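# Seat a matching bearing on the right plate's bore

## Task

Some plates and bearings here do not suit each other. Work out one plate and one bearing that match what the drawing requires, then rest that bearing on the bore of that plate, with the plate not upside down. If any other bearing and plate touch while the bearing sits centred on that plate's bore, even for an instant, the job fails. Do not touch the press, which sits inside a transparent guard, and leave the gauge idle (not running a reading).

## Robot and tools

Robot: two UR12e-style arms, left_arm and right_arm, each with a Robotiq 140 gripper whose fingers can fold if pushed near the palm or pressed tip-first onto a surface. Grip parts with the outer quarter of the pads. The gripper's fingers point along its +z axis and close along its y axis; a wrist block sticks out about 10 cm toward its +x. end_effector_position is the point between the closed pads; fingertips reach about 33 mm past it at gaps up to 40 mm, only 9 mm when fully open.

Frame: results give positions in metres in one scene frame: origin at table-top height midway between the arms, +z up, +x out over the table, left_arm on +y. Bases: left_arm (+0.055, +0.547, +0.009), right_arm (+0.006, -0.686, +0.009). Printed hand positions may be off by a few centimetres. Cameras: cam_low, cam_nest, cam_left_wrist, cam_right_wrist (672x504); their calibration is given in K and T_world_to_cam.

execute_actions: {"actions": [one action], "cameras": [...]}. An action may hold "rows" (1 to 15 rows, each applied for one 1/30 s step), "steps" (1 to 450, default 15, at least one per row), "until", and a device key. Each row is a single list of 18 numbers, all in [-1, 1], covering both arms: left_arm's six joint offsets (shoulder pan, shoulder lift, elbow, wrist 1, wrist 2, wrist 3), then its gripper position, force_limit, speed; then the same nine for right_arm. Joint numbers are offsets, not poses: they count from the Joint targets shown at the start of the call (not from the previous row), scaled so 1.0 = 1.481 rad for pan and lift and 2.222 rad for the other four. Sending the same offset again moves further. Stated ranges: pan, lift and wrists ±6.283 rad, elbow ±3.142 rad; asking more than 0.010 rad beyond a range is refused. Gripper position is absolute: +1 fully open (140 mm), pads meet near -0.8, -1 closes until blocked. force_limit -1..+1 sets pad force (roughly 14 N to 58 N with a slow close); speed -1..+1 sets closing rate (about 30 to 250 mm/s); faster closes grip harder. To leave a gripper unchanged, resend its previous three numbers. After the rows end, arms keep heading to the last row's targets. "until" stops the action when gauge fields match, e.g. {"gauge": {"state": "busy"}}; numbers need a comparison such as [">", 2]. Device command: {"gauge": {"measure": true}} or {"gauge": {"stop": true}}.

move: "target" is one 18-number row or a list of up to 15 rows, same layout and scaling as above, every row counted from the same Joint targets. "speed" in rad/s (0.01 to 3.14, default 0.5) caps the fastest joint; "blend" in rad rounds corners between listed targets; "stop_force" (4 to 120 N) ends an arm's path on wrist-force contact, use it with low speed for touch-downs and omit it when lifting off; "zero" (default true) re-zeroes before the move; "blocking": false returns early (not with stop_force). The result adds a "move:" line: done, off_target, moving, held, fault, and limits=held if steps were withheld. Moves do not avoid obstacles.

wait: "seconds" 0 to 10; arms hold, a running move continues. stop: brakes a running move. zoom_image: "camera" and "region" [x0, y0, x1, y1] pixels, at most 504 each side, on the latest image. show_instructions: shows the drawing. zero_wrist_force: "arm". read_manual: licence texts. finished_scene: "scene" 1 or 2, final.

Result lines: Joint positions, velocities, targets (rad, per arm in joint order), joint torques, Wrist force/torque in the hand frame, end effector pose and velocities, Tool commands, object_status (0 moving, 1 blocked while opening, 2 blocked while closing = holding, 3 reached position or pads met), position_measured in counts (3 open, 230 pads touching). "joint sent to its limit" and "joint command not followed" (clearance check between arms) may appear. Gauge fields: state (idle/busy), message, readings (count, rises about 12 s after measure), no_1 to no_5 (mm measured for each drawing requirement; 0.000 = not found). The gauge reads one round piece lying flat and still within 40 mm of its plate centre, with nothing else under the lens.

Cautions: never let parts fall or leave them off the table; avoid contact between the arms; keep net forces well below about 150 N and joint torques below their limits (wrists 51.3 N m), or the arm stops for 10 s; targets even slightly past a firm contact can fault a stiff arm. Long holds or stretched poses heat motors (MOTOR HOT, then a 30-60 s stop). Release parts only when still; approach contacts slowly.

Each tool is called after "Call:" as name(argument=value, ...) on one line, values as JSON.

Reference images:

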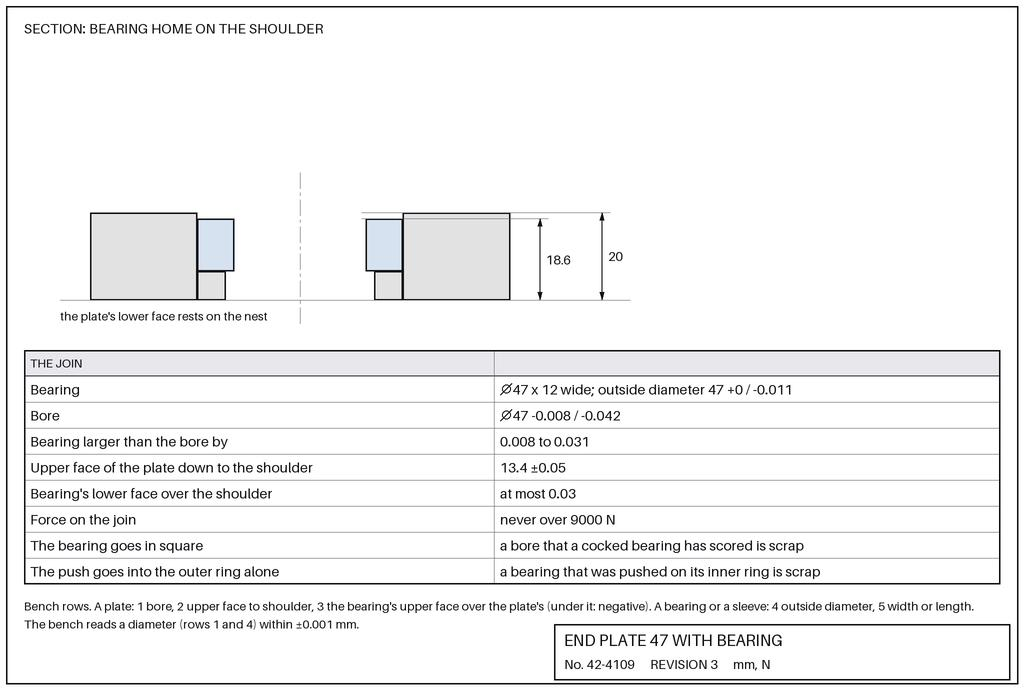

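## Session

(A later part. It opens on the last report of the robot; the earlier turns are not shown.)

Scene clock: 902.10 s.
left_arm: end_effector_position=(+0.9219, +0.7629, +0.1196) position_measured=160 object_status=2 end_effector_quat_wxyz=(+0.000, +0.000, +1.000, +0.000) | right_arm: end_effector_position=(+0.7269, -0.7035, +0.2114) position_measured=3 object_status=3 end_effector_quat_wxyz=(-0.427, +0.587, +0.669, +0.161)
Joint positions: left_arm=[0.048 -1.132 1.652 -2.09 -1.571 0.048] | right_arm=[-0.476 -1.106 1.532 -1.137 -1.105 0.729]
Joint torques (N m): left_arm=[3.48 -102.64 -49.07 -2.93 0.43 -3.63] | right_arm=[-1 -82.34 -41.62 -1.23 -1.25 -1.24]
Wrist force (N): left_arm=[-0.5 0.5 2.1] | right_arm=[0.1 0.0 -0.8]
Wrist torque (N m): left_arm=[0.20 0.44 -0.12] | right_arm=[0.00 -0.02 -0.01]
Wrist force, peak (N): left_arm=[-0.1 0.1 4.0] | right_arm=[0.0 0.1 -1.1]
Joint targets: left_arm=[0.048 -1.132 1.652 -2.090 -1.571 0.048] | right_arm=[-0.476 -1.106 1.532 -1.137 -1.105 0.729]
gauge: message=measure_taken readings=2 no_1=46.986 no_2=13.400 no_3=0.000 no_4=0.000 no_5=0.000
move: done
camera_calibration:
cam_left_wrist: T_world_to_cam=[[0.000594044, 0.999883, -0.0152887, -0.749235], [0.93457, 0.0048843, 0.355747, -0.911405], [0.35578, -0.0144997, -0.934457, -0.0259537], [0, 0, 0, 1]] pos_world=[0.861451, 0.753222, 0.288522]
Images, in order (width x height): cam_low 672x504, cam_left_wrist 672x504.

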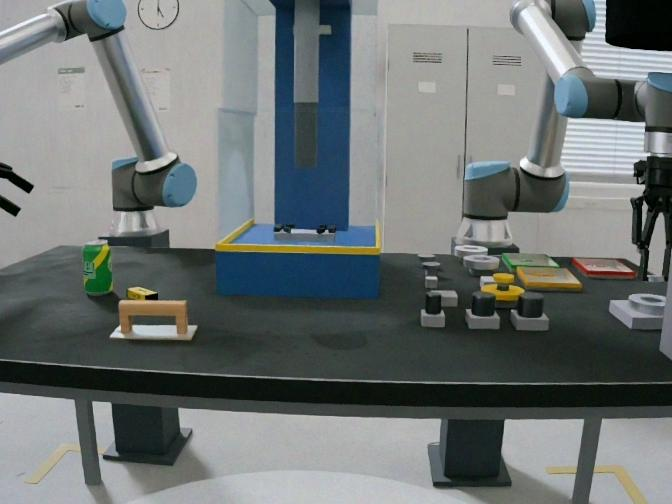

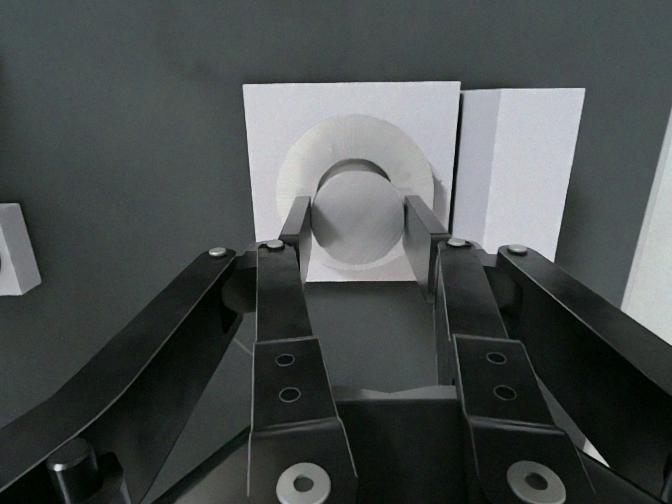

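Call:
move(target=[-0.1433,-0.1226,0.1460,-0.0646,0,-0.0955,-1,-0.5,-1,0,0,0,0,0,0,1,1,1], speed=0.3)

Call:
move(target=[0,0.0494,0.0184,-0.0513,0,0,-1,-0.5,-1,0,0,0,0,0,0,1,1,1], speed=0.018, stop_force=4, cameras=["cam_left_wrist"])

Call:
zoom_image(camera="cam_left_wrist", region=[280, 130, 440, 290])

Scene clock: 938.27 s.
left_arm: end_effector_position=(+0.8004, +0.6000, +0.0900) position_measured=160 object_status=2 end_effector_quat_wxyz=(+0.000, +0.000, +1.000, +0.000) | right_arm: end_effector_position=(+0.7269, -0.7035, +0.2114) position_measured=3 object_status=3 end_effector_quat_wxyz=(-0.427, +0.587, +0.669, +0.161)
Joint positions: left_arm=[-0.164 -1.313 1.976 -2.234 -1.571 -0.164] | right_arm=[-0.476 -1.106 1.532 -1.137 -1.105 0.729]
Joint torques (N m): left_arm=[-17.83 -82.96 -33.93 -8.29 0.29 -4.47] | right_arm=[-1.69 -80.46 -41.18 -0.97 -0.93 -1.45]
Wrist force (N): left_arm=[0.5 -0.2 2.0] | right_arm=[0.0 0.2 -0.9]
Wrist torque (N m): left_arm=[0.07 0.17 0.01] | right_arm=[0.03 0.01 -0.02]
Wrist force, peak (N): left_arm=[-1.6 2.4 2.2] | right_arm=[-0.1 0.1 -1.1]
Joint targets: left_arm=[-0.164 -1.313 1.976 -2.234 -1.571 -0.164] | right_arm=[-0.476 -1.106 1.532 -1.137 -1.105 0.729]
gauge: message=measure_taken readings=2 no_1=46.986 no_2=13.400 no_3=0.000 no_4=0.000 no_5=0.000
move: done

Scene clock: 945.00 s.
left_arm: end_effector_position=(+0.8006, +0.5999, +0.0363) position_measured=160 object_status=2 end_effector_quat_wxyz=(+0.000, +0.000, +1.000, +0.000) | right_arm: end_effector_position=(+0.7269, -0.7035, +0.2114) position_measured=3 object_status=3 end_effector_quat_wxyz=(-0.427, +0.587, +0.669, +0.161)
Joint positions: left_arm=[-0.164 -1.25 2.012 -2.332 -1.571 -0.164] | right_arm=[-0.476 -1.106 1.532 -1.137 -1.105 0.729]
Joint torques (N m): left_arm=[-17.39 -85.37 -43.37 -3.81 0.38 -4.08] | right_arm=[1.95 -85.49 -41.73 -1 -1.29 -1.31]
Wrist force (N): left_arm=[0.3 -0.2 2.0] | right_arm=[0.0 0.3 -0.7]
Wrist torque (N m): left_arm=[0.11 0.21 0.02] | right_arm=[0.05 0.01 -0.02]
Wrist force, peak (N): left_arm=[-0.8 1.3 -5.1] | right_arm=[0.3 0.4 -0.9]
Joint targets: left_arm=[-0.164 -1.250 2.012 -2.332 -1.571 -0.164] | right_arm=[-0.476 -1.106 1.532 -1.137 -1.105 0.729]
gauge: message=measure_taken readings=2 no_1=46.986 no_2=13.400 no_3=0.000 no_4=0.000 no_5=0.000
move: contact (left_arm); left_arm: the wrist 1 is farthest, 0.016 rad from its target
camera_calibration:
cam_left_wrist: T_world_to_cam=[[0.0006996, 0.999883, -0.0152531, -0.587541], [0.934299, 0.00478404, 0.356459, -0.767407], [0.35649, -0.0145004, -0.934186, -0.0635485], [0, 0, 0, 1]] pos_world=[0.740053, 0.590222, 0.205221]
Images, in order (width x height): cam_left_wrist 672x504.

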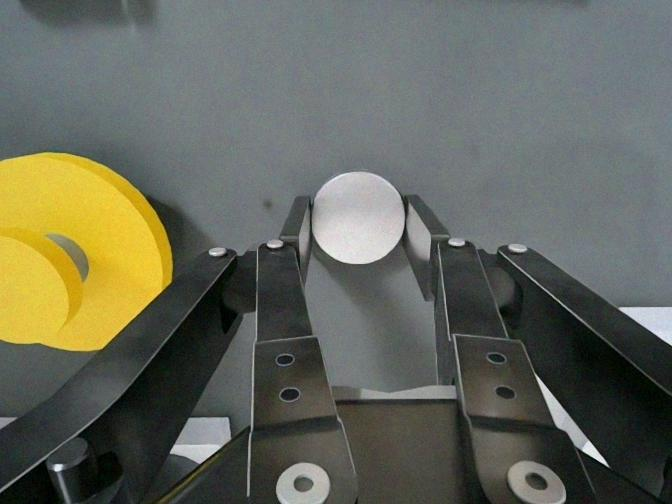

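Scaled by 3.150 from the camera's 672x504 image, which has a finer 960x720 frame.

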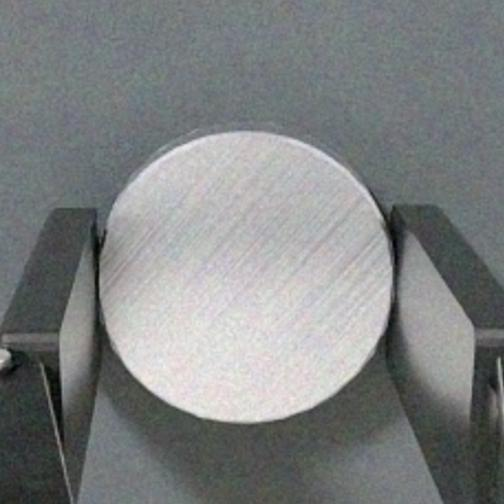

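Call:
move(target=[[0,0,0,0,0,0,0.1,-0.5,-1,0,0,0,0,0,0,1,1,1]], speed=0.05, cameras=["cam_left_wrist"])

Call:
zoom_image(camera="cam_left_wrist", region=[280, 130, 440, 290])

Scene clock: 958.30 s.
left_arm: end_effector_position=(+0.8006, +0.5999, +0.0363) position_measured=117 object_status=0 end_effector_quat_wxyz=(+0.000, +0.000, +1.000, +0.000) | right_arm: end_effector_position=(+0.7269, -0.7035, +0.2114) position_measured=3 object_status=3 end_effector_quat_wxyz=(-0.427, +0.587, +0.669, +0.161)
Joint positions: left_arm=[-0.164 -1.25 2.012 -2.332 -1.571 -0.164] | right_arm=[-0.476 -1.106 1.532 -1.137 -1.105 0.729]
Joint torques (N m): left_arm=[-4.96 -83.27 -40.2 -6.21 0.53 -3.84] | right_arm=[-0.21 -83.83 -40.76 -1.19 -0.86 -1.34]
Wrist force (N): left_arm=[0.0 -0.1 1.2] | right_arm=[-0.1 0.0 -0.5]
Wrist torque (N m): left_arm=[0.12 0.27 0.01] | right_arm=[-0.01 0.02 -0.02]
Wrist force, peak (N): left_arm=[0.3 0.2 2.4] | right_arm=[-0.1 0.2 -1.0]
Joint targets: left_arm=[-0.164 -1.250 2.012 -2.332 -1.571 -0.164] | right_arm=[-0.476 -1.106 1.532 -1.137 -1.105 0.729]
gauge: message=measure_taken readings=2 no_1=46.986 no_2=13.400 no_3=0.000 no_4=0.000 no_5=0.000
move: done
camera_calibration:
cam_left_wrist: T_world_to_cam=[[0.000699786, 0.999883, -0.0152531, -0.587541], [0.934265, 0.0047852, 0.356546, -0.767401], [0.356578, -0.0144999, -0.934153, -0.0636205], [0, 0, 0, 1]] pos_world=[0.740053, 0.590222, 0.205221]
Images, in order (width x height): cam_left_wrist 672x504.

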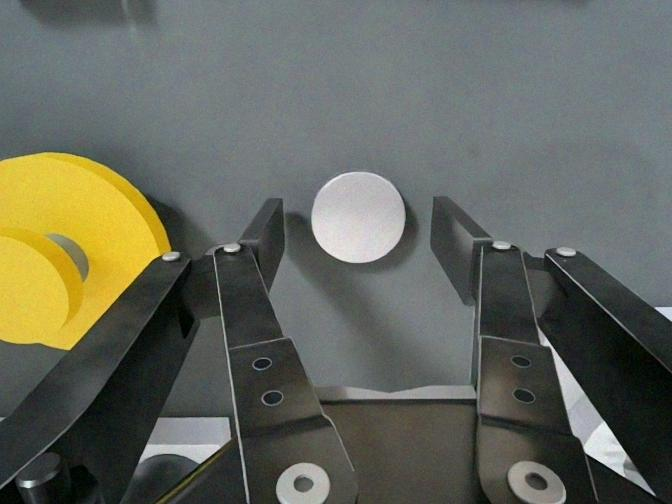

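Scaled by 3.150 from the camera's 672x504 image, which has a finer 960x720 frame.

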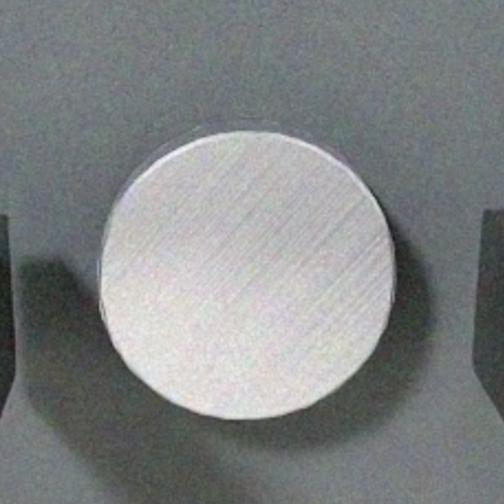

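Call:
move(target=[[-0.0007,-0.0009,0.0035,-0.0032,0,-0.0005,0.1,-0.5,-1,0,0,0,0,0,0,1,1,1],[-0.0007,-0.0009,0.0035,-0.0032,0,-0.0005,-1,-0.6,-1,0,0,0,0,0,0,1,1,1],[-0.0007,-0.0531,-0.0170,0.0520,0,-0.0005,-1,-0.6,-1,0,0,0,0,0,0,1,1,1],[0.1437,0.0896,-0.1541,0.0940,0,0.0958,-1,-0.6,-1,0,0,0,0,0,0,1,1,1]], speed=[0.05,0.05,0.15,0.3], blend=[0,0,0.02,0], cameras=["cam_left_wrist"])

Call:
zoom_image(camera="cam_left_wrist", region=[260, 100, 460, 300])

Scene clock: 998.33 s.
left_arm: end_effector_position=(+0.9209, +0.7633, +0.1005) position_measured=160 object_status=2 end_effector_quat_wxyz=(+0.001, +0.000, +1.000, +0.000) | right_arm: end_effector_position=(+0.7269, -0.7035, +0.2114) position_measured=3 object_status=3 end_effector_quat_wxyz=(-0.427, +0.587, +0.669, +0.161)
Joint positions: left_arm=[0.048 -1.118 1.669 -2.124 -1.571 0.049] | right_arm=[-0.476 -1.106 1.532 -1.137 -1.105 0.729]
Joint torques (N m): left_arm=[19.74 -78.89 -48.37 -2.93 0.48 3.55] | right_arm=[-0.53 -83.05 -41.42 -1 -0.87 -1.33]
Wrist force (N): left_arm=[-0.3 0.4 2.1] | right_arm=[0.0 0.2 -0.6]
Wrist torque (N m): left_arm=[0.16 0.40 -0.21] | right_arm=[0.04 0.01 -0.02]
Wrist force, peak (N): left_arm=[1.9 -0.1 -4.8] | right_arm=[-0.2 0.4 -1.0]
Joint targets: left_arm=[0.049 -1.117 1.669 -2.124 -1.571 0.049] | right_arm=[-0.476 -1.106 1.532 -1.137 -1.105 0.729]
gauge: message=measure_taken readings=2 no_1=46.986 no_2=13.400 no_3=0.000 no_4=0.000 no_5=0.000
move: done
camera_calibration:
cam_left_wrist: T_world_to_cam=[[0.000676317, 0.999885, -0.0151593, -0.750035], [0.933994, 0.00478466, 0.357258, -0.903296], [0.357289, -0.0144003, -0.933883, -0.0449939], [0, 0, 0, 1]] pos_world=[0.860256, 0.753623, 0.26932]
Images, in order (width x height): cam_left_wrist 672x504.

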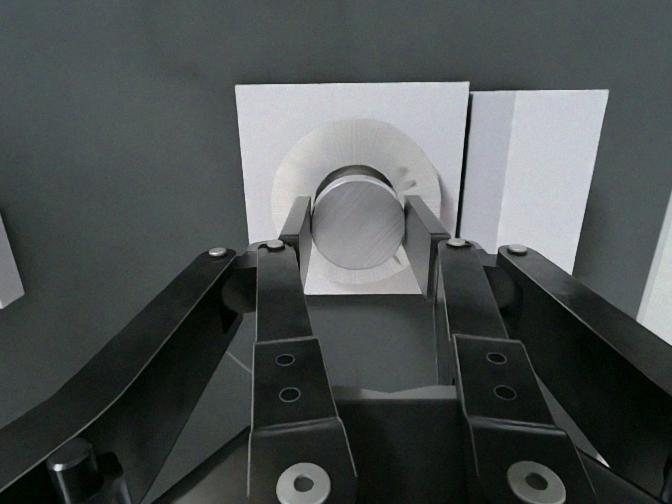

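Scaled by 2.520 from the camera's 672x504 image, which has a finer 960x720 frame.

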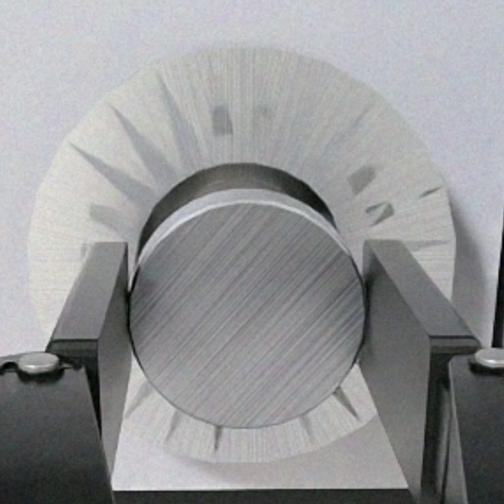

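Call:
move(target=[[0,0.0078,0.0051,-0.0098,0,0,-1,-0.6,-1,0,0,0,0,0,0,1,1,1],[0,0.0176,0.0099,-0.0210,0,0,-1,-0.6,-1,0,0,0,0,0,0,1,1,1]], speed=[0.03,0.01], stop_force=8, cameras=["cam_left_wrist"])

Call:
zoom_image(camera="cam_left_wrist", region=[260, 100, 460, 300])

Scene clock: 1027.57 s.
left_arm: end_effector_position=(+0.9199, +0.7633, +0.0772) position_measured=160 object_status=2 end_effector_quat_wxyz=(+0.000, +0.000, +1.000, +0.000) | right_arm: end_effector_position=(+0.7269, -0.7035, +0.2114) position_measured=3 object_status=3 end_effector_quat_wxyz=(-0.427, +0.587, +0.669, +0.161)
Joint positions: left_arm=[0.049 -1.098 1.686 -2.159 -1.571 0.049] | right_arm=[-0.476 -1.106 1.532 -1.137 -1.105 0.729]
Joint torques (N m): left_arm=[17.57 -103.99 -47.76 -2.96 0.56 3.29] | right_arm=[0.17 -84.51 -41.81 -0.67 -0.66 -1.39]
Wrist force (N): left_arm=[0.6 0.4 1.1] | right_arm=[0.0 0.3 -0.4]
Wrist torque (N m): left_arm=[0.19 0.35 -0.20] | right_arm=[0.06 0.02 -0.02]
Wrist force, peak (N): left_arm=[5.0 -0.5 -8.5] | right_arm=[0.2 0.3 -1.1]
Joint targets: left_arm=[0.049 -1.098 1.686 -2.159 -1.571 0.049] | right_arm=[-0.476 -1.106 1.532 -1.137 -1.105 0.729]
gauge: message=measure_taken readings=2 no_1=46.986 no_2=13.400 no_3=0.000 no_4=0.000 no_5=0.000
move: contact (left_arm); path passed 1 of 2 targets; left_arm: the wrist 1 is farthest, 0.011 rad from its target
camera_calibration:
cam_left_wrist: T_world_to_cam=[[0.000691446, 0.999883, -0.0152534, -0.750375], [0.934457, 0.00478528, 0.356043, -0.894357], [0.356075, -0.0144998, -0.934345, -0.0651392], [0, 0, 0, 1]] pos_world=[0.859451, 0.753622, 0.246121]
Images, in order (width x height): cam_left_wrist 672x504.

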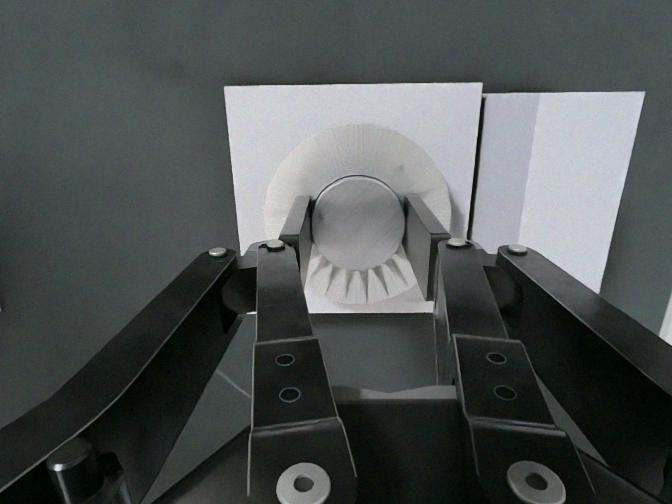

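Scaled by 2.520 from the camera's 672x504 image, which has a finer 960x720 frame.

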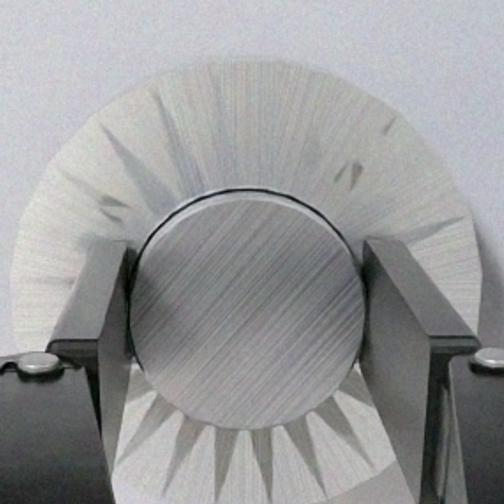

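Call:
move(target=[0,-0.0036,-0.0009,0.0033,0,0,-1,-0.6,-1,0,0,0,0,0,0,1,1,1], speed=0.02)

Call:
move(target=[0,0.0076,0.0036,-0.0087,0,0,-1,-0.6,-1,0,0,0,0,0,0,1,1,1], speed=0.01, stop_force=5, cameras=["cam_left_wrist"])

Call:
zoom_image(camera="cam_left_wrist", region=[290, 150, 420, 280])

Scene clock: 1064.53 s.
left_arm: end_effector_position=(+0.9193, +0.7633, +0.0820) position_measured=160 object_status=2 end_effector_quat_wxyz=(+0.000, +0.000, +1.000, +0.000) | right_arm: end_effector_position=(+0.7269, -0.7035, +0.2114) position_measured=3 object_status=3 end_effector_quat_wxyz=(-0.427, +0.587, +0.669, +0.161)
Joint positions: left_arm=[0.049 -1.103 1.685 -2.152 -1.571 0.049] | right_arm=[-0.476 -1.106 1.532 -1.137 -1.105 0.729]
Joint torques (N m): left_arm=[16.42 -104.83 -48.18 -2.86 0.03 3.16] | right_arm=[-1.23 -83.47 -39.92 -1.03 -0.78 -1.26]
Wrist force (N): left_arm=[-0.5 0.3 2.1] | right_arm=[0.2 0.3 -0.8]
Wrist torque (N m): left_arm=[0.18 0.43 -0.20] | right_arm=[0.05 -0.04 -0.02]
Wrist force, peak (N): left_arm=[-0.2 0.1 3.7] | right_arm=[-0.2 0.2 -1.1]
Joint targets: left_arm=[0.049 -1.103 1.684 -2.152 -1.571 0.049] | right_arm=[-0.476 -1.106 1.532 -1.137 -1.105 0.729]
gauge: message=measure_taken readings=2 no_1=46.986 no_2=13.400 no_3=0.000 no_4=0.000 no_5=0.000
move: done

Scene clock: 1066.73 s.
left_arm: end_effector_position=(+0.9193, +0.7633, +0.0773) position_measured=160 object_status=2 end_effector_quat_wxyz=(+0.000, +0.000, +1.000, +0.000) | right_arm: end_effector_position=(+0.7269, -0.7035, +0.2114) position_measured=3 object_status=3 end_effector_quat_wxyz=(-0.427, +0.587, +0.669, +0.161)
Joint positions: left_arm=[0.049 -1.099 1.688 -2.16 -1.571 0.049] | right_arm=[-0.476 -1.106 1.532 -1.137 -1.105 0.729]
Joint torques (N m): left_arm=[16.1 -106.49 -49.6 -5.3 0.13 3.18] | right_arm=[0.28 -83.03 -40.98 -1.24 -0.89 -1.28]
Wrist force (N): left_arm=[-0.2 0.1 4.7] | right_arm=[-0.1 0.5 -0.6]
Wrist torque (N m): left_arm=[0.21 0.45 -0.20] | right_arm=[0.10 0.03 -0.02]
Wrist force, peak (N): left_arm=[-0.2 0.6 -5.5] | right_arm=[0.1 0.3 -1.0]
Joint targets: left_arm=[0.049 -1.099 1.688 -2.160 -1.571 0.049] | right_arm=[-0.476 -1.106 1.532 -1.137 -1.105 0.729]
gauge: message=measure_taken readings=2 no_1=46.986 no_2=13.400 no_3=0.000 no_4=0.000 no_5=0.000
move: contact (left_arm); left_arm: the wrist 1 is farthest, 0.012 rad from its target
camera_calibration:
cam_left_wrist: T_world_to_cam=[[0.000691446, 0.999883, -0.0152534, -0.750373], [0.934457, 0.00478528, 0.356043, -0.893832], [0.356075, -0.0144998, -0.934345, -0.0648321], [0, 0, 0, 1]] pos_world=[0.858851, 0.753622, 0.246221]
Images, in order (width x height): cam_left_wrist 672x504.

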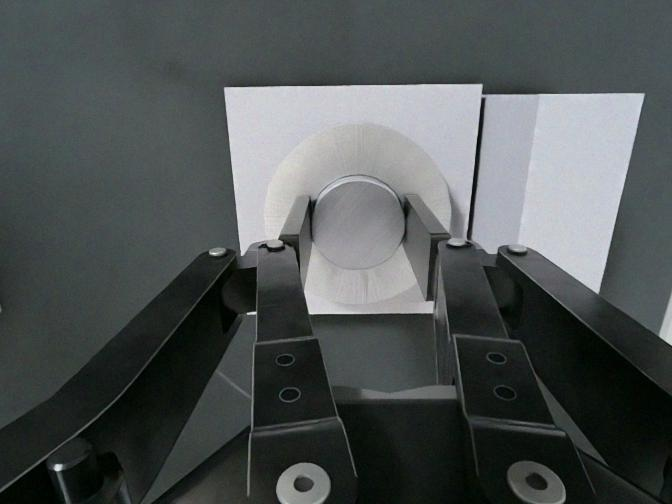

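Scaled by 3.877 from the camera's 672x504 image, which has a finer 960x720 frame.

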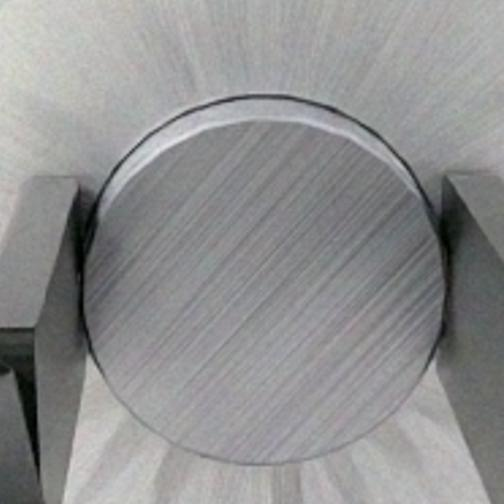

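Call:
move(target=[[0,0.0002,0.0001,-0.0003,0,0,-1,-0.6,-1,0,0,0,0,0,0,1,1,1],[0,0.0002,0.0001,-0.0003,0,0,0.1,-0.6,-1,0,0,0,0,0,0,1,1,1]], speed=0.01, cameras=["cam_left_wrist"])

Call:
zoom_image(camera="cam_left_wrist", region=[290, 150, 420, 280])

Scene clock: 1084.17 s.
left_arm: end_effector_position=(+0.9194, +0.7633, +0.0770) position_measured=117 object_status=0 end_effector_quat_wxyz=(+0.000, +0.000, +1.000, +0.000) | right_arm: end_effector_position=(+0.7269, -0.7035, +0.2114) position_measured=3 object_status=3 end_effector_quat_wxyz=(-0.427, +0.587, +0.669, +0.161)
Joint positions: left_arm=[0.049 -1.098 1.688 -2.16 -1.571 0.049] | right_arm=[-0.476 -1.106 1.532 -1.137 -1.105 0.729]
Joint torques (N m): left_arm=[16.1 -78.32 -36.46 -5.78 0.16 3.39] | right_arm=[0.08 -83 -40.7 -0.86 -0.98 -1.28]
Wrist force (N): left_arm=[0.1 0.2 1.7] | right_arm=[0.2 0.3 -0.8]
Wrist torque (N m): left_arm=[0.16 0.31 -0.20] | right_arm=[0.06 -0.04 -0.02]
Wrist force, peak (N): left_arm=[0.3 0.2 5.3] | right_arm=[0.0 0.6 -1.0]
Joint targets: left_arm=[0.049 -1.098 1.688 -2.160 -1.571 0.049] | right_arm=[-0.476 -1.106 1.532 -1.137 -1.105 0.729]
gauge: message=measure_taken readings=2 no_1=46.986 no_2=13.400 no_3=0.000 no_4=0.000 no_5=0.000
move: done
camera_calibration:
cam_left_wrist: T_world_to_cam=[[0.000695128, 0.999883, -0.0152534, -0.750381], [0.934378, 0.00478508, 0.356251, -0.893802], [0.356283, -0.0145001, -0.934266, -0.0653462], [0, 0, 0, 1]] pos_world=[0.858952, 0.753622, 0.245921]
Images, in order (width x height): cam_left_wrist 672x504.

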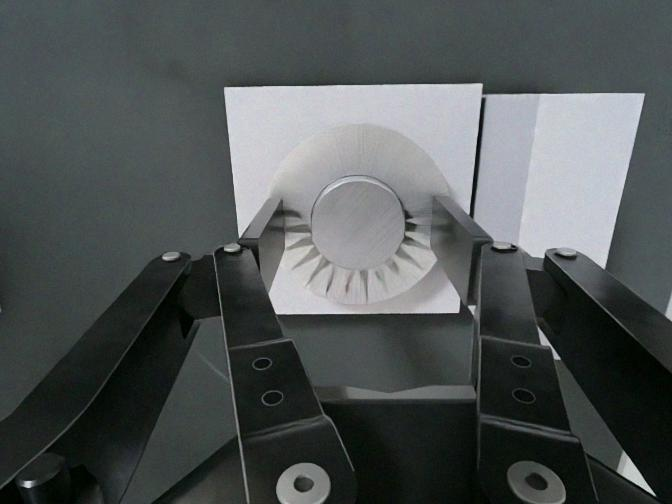

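Scaled by 3.877 from the camera's 672x504 image, which has a finer 960x720 frame.

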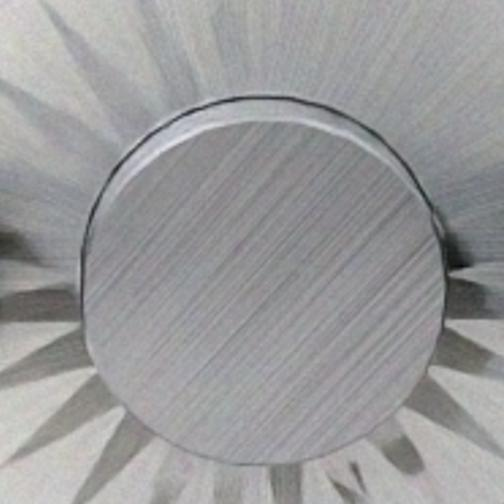

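Call:
move(target=[[0,-0.0199,-0.0104,0.0234,0,0,0.1,-0.6,-1,0,0,0,0,0,0,1,1,1],[0,-0.1011,0.0599,0.0072,0,0,0.1,-0.6,-1,0,0,0,0,0,0,1,1,1]], speed=[0.05,0.25], blend=[0.01,0], cameras=["cam_left_wrist","cam_low"])

Call:
zoom_image(camera="cam_left_wrist", region=[310, 270, 410, 370])

Call:
zoom_image(camera="cam_low", region=[625, 285, 672, 320])

Scene clock: 1101.87 s.
left_arm: end_effector_position=(+0.8405, +0.7595, +0.1205) position_measured=117 object_status=3 end_effector_quat_wxyz=(+0.000, +0.000, +1.000, +0.000) | right_arm: end_effector_position=(+0.7269, -0.7035, +0.2114) position_measured=3 object_status=3 end_effector_quat_wxyz=(-0.427, +0.587, +0.669, +0.161)
Joint positions: left_arm=[0.049 -1.248 1.821 -2.144 -1.571 0.049] | right_arm=[-0.476 -1.106 1.532 -1.137 -1.105 0.729]
Joint torques (N m): left_arm=[15.64 -91.85 -34.84 -8.09 0.02 2.86] | right_arm=[-1.22 -82.42 -40.22 -1.02 -0.65 -1.64]
Wrist force (N): left_arm=[-0.3 0.4 1.3] | right_arm=[-0.1 0.1 -0.9]
Wrist torque (N m): left_arm=[0.24 0.36 -0.15] | right_arm=[0.01 0.03 -0.02]
Wrist force, peak (N): left_arm=[-1.8 0.5 1.3] | right_arm=[0.1 0.1 -1.2]
Joint targets: left_arm=[0.049 -1.248 1.821 -2.144 -1.571 0.049] | right_arm=[-0.476 -1.106 1.532 -1.137 -1.105 0.729]
gauge: message=measure_taken readings=2 no_1=46.986 no_2=13.400 no_3=0.000 no_4=0.000 no_5=0.000
move: done
camera_calibration:
cam_left_wrist: T_world_to_cam=[[0.000669, 0.999885, -0.0151593, -0.745871], [0.934153, 0.00478506, 0.356842, -0.835462], [0.356873, -0.0143998, -0.934042, 0.00278327], [0, 0, 0, 1]] pos_world=[0.779954, 0.749823, 0.289421]
Images, in order (width x height): cam_low 672x504, cam_left_wrist 672x504.

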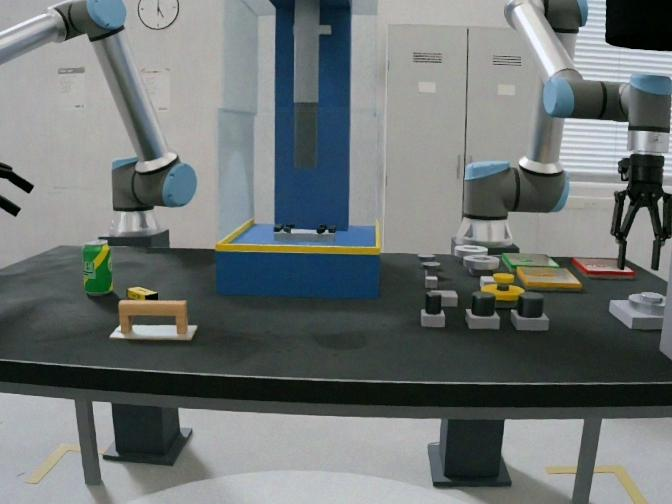

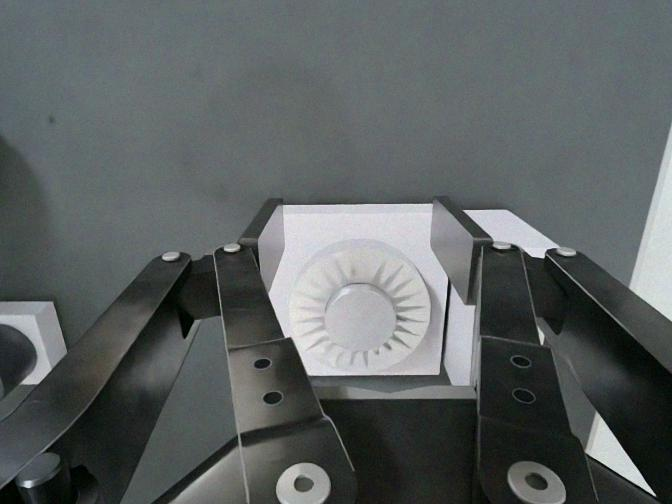

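Scaled by 5.040 from the camera's 672x504 image, which has a finer 960x720 frame.

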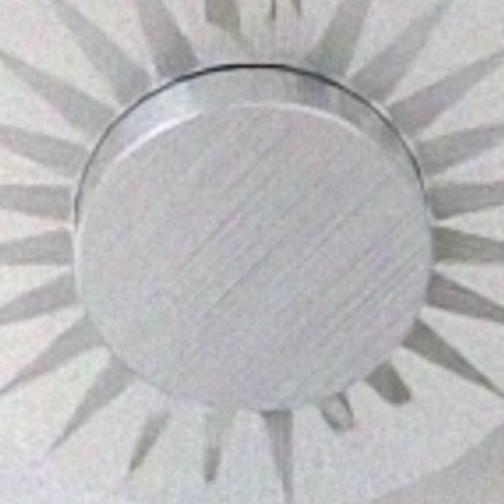

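Scaled by 10.723 from the camera's 672x504 image, which has a finer 960x720 frame.

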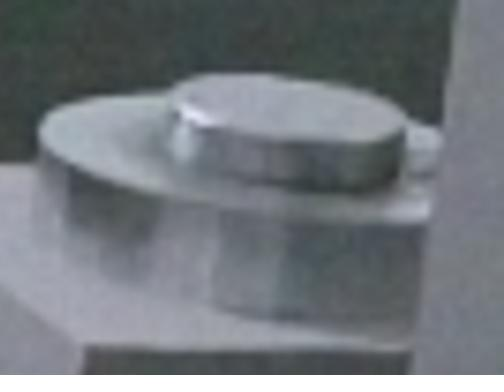

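Call:
finished_scene(scene=1)

The scene is finished: the task was done.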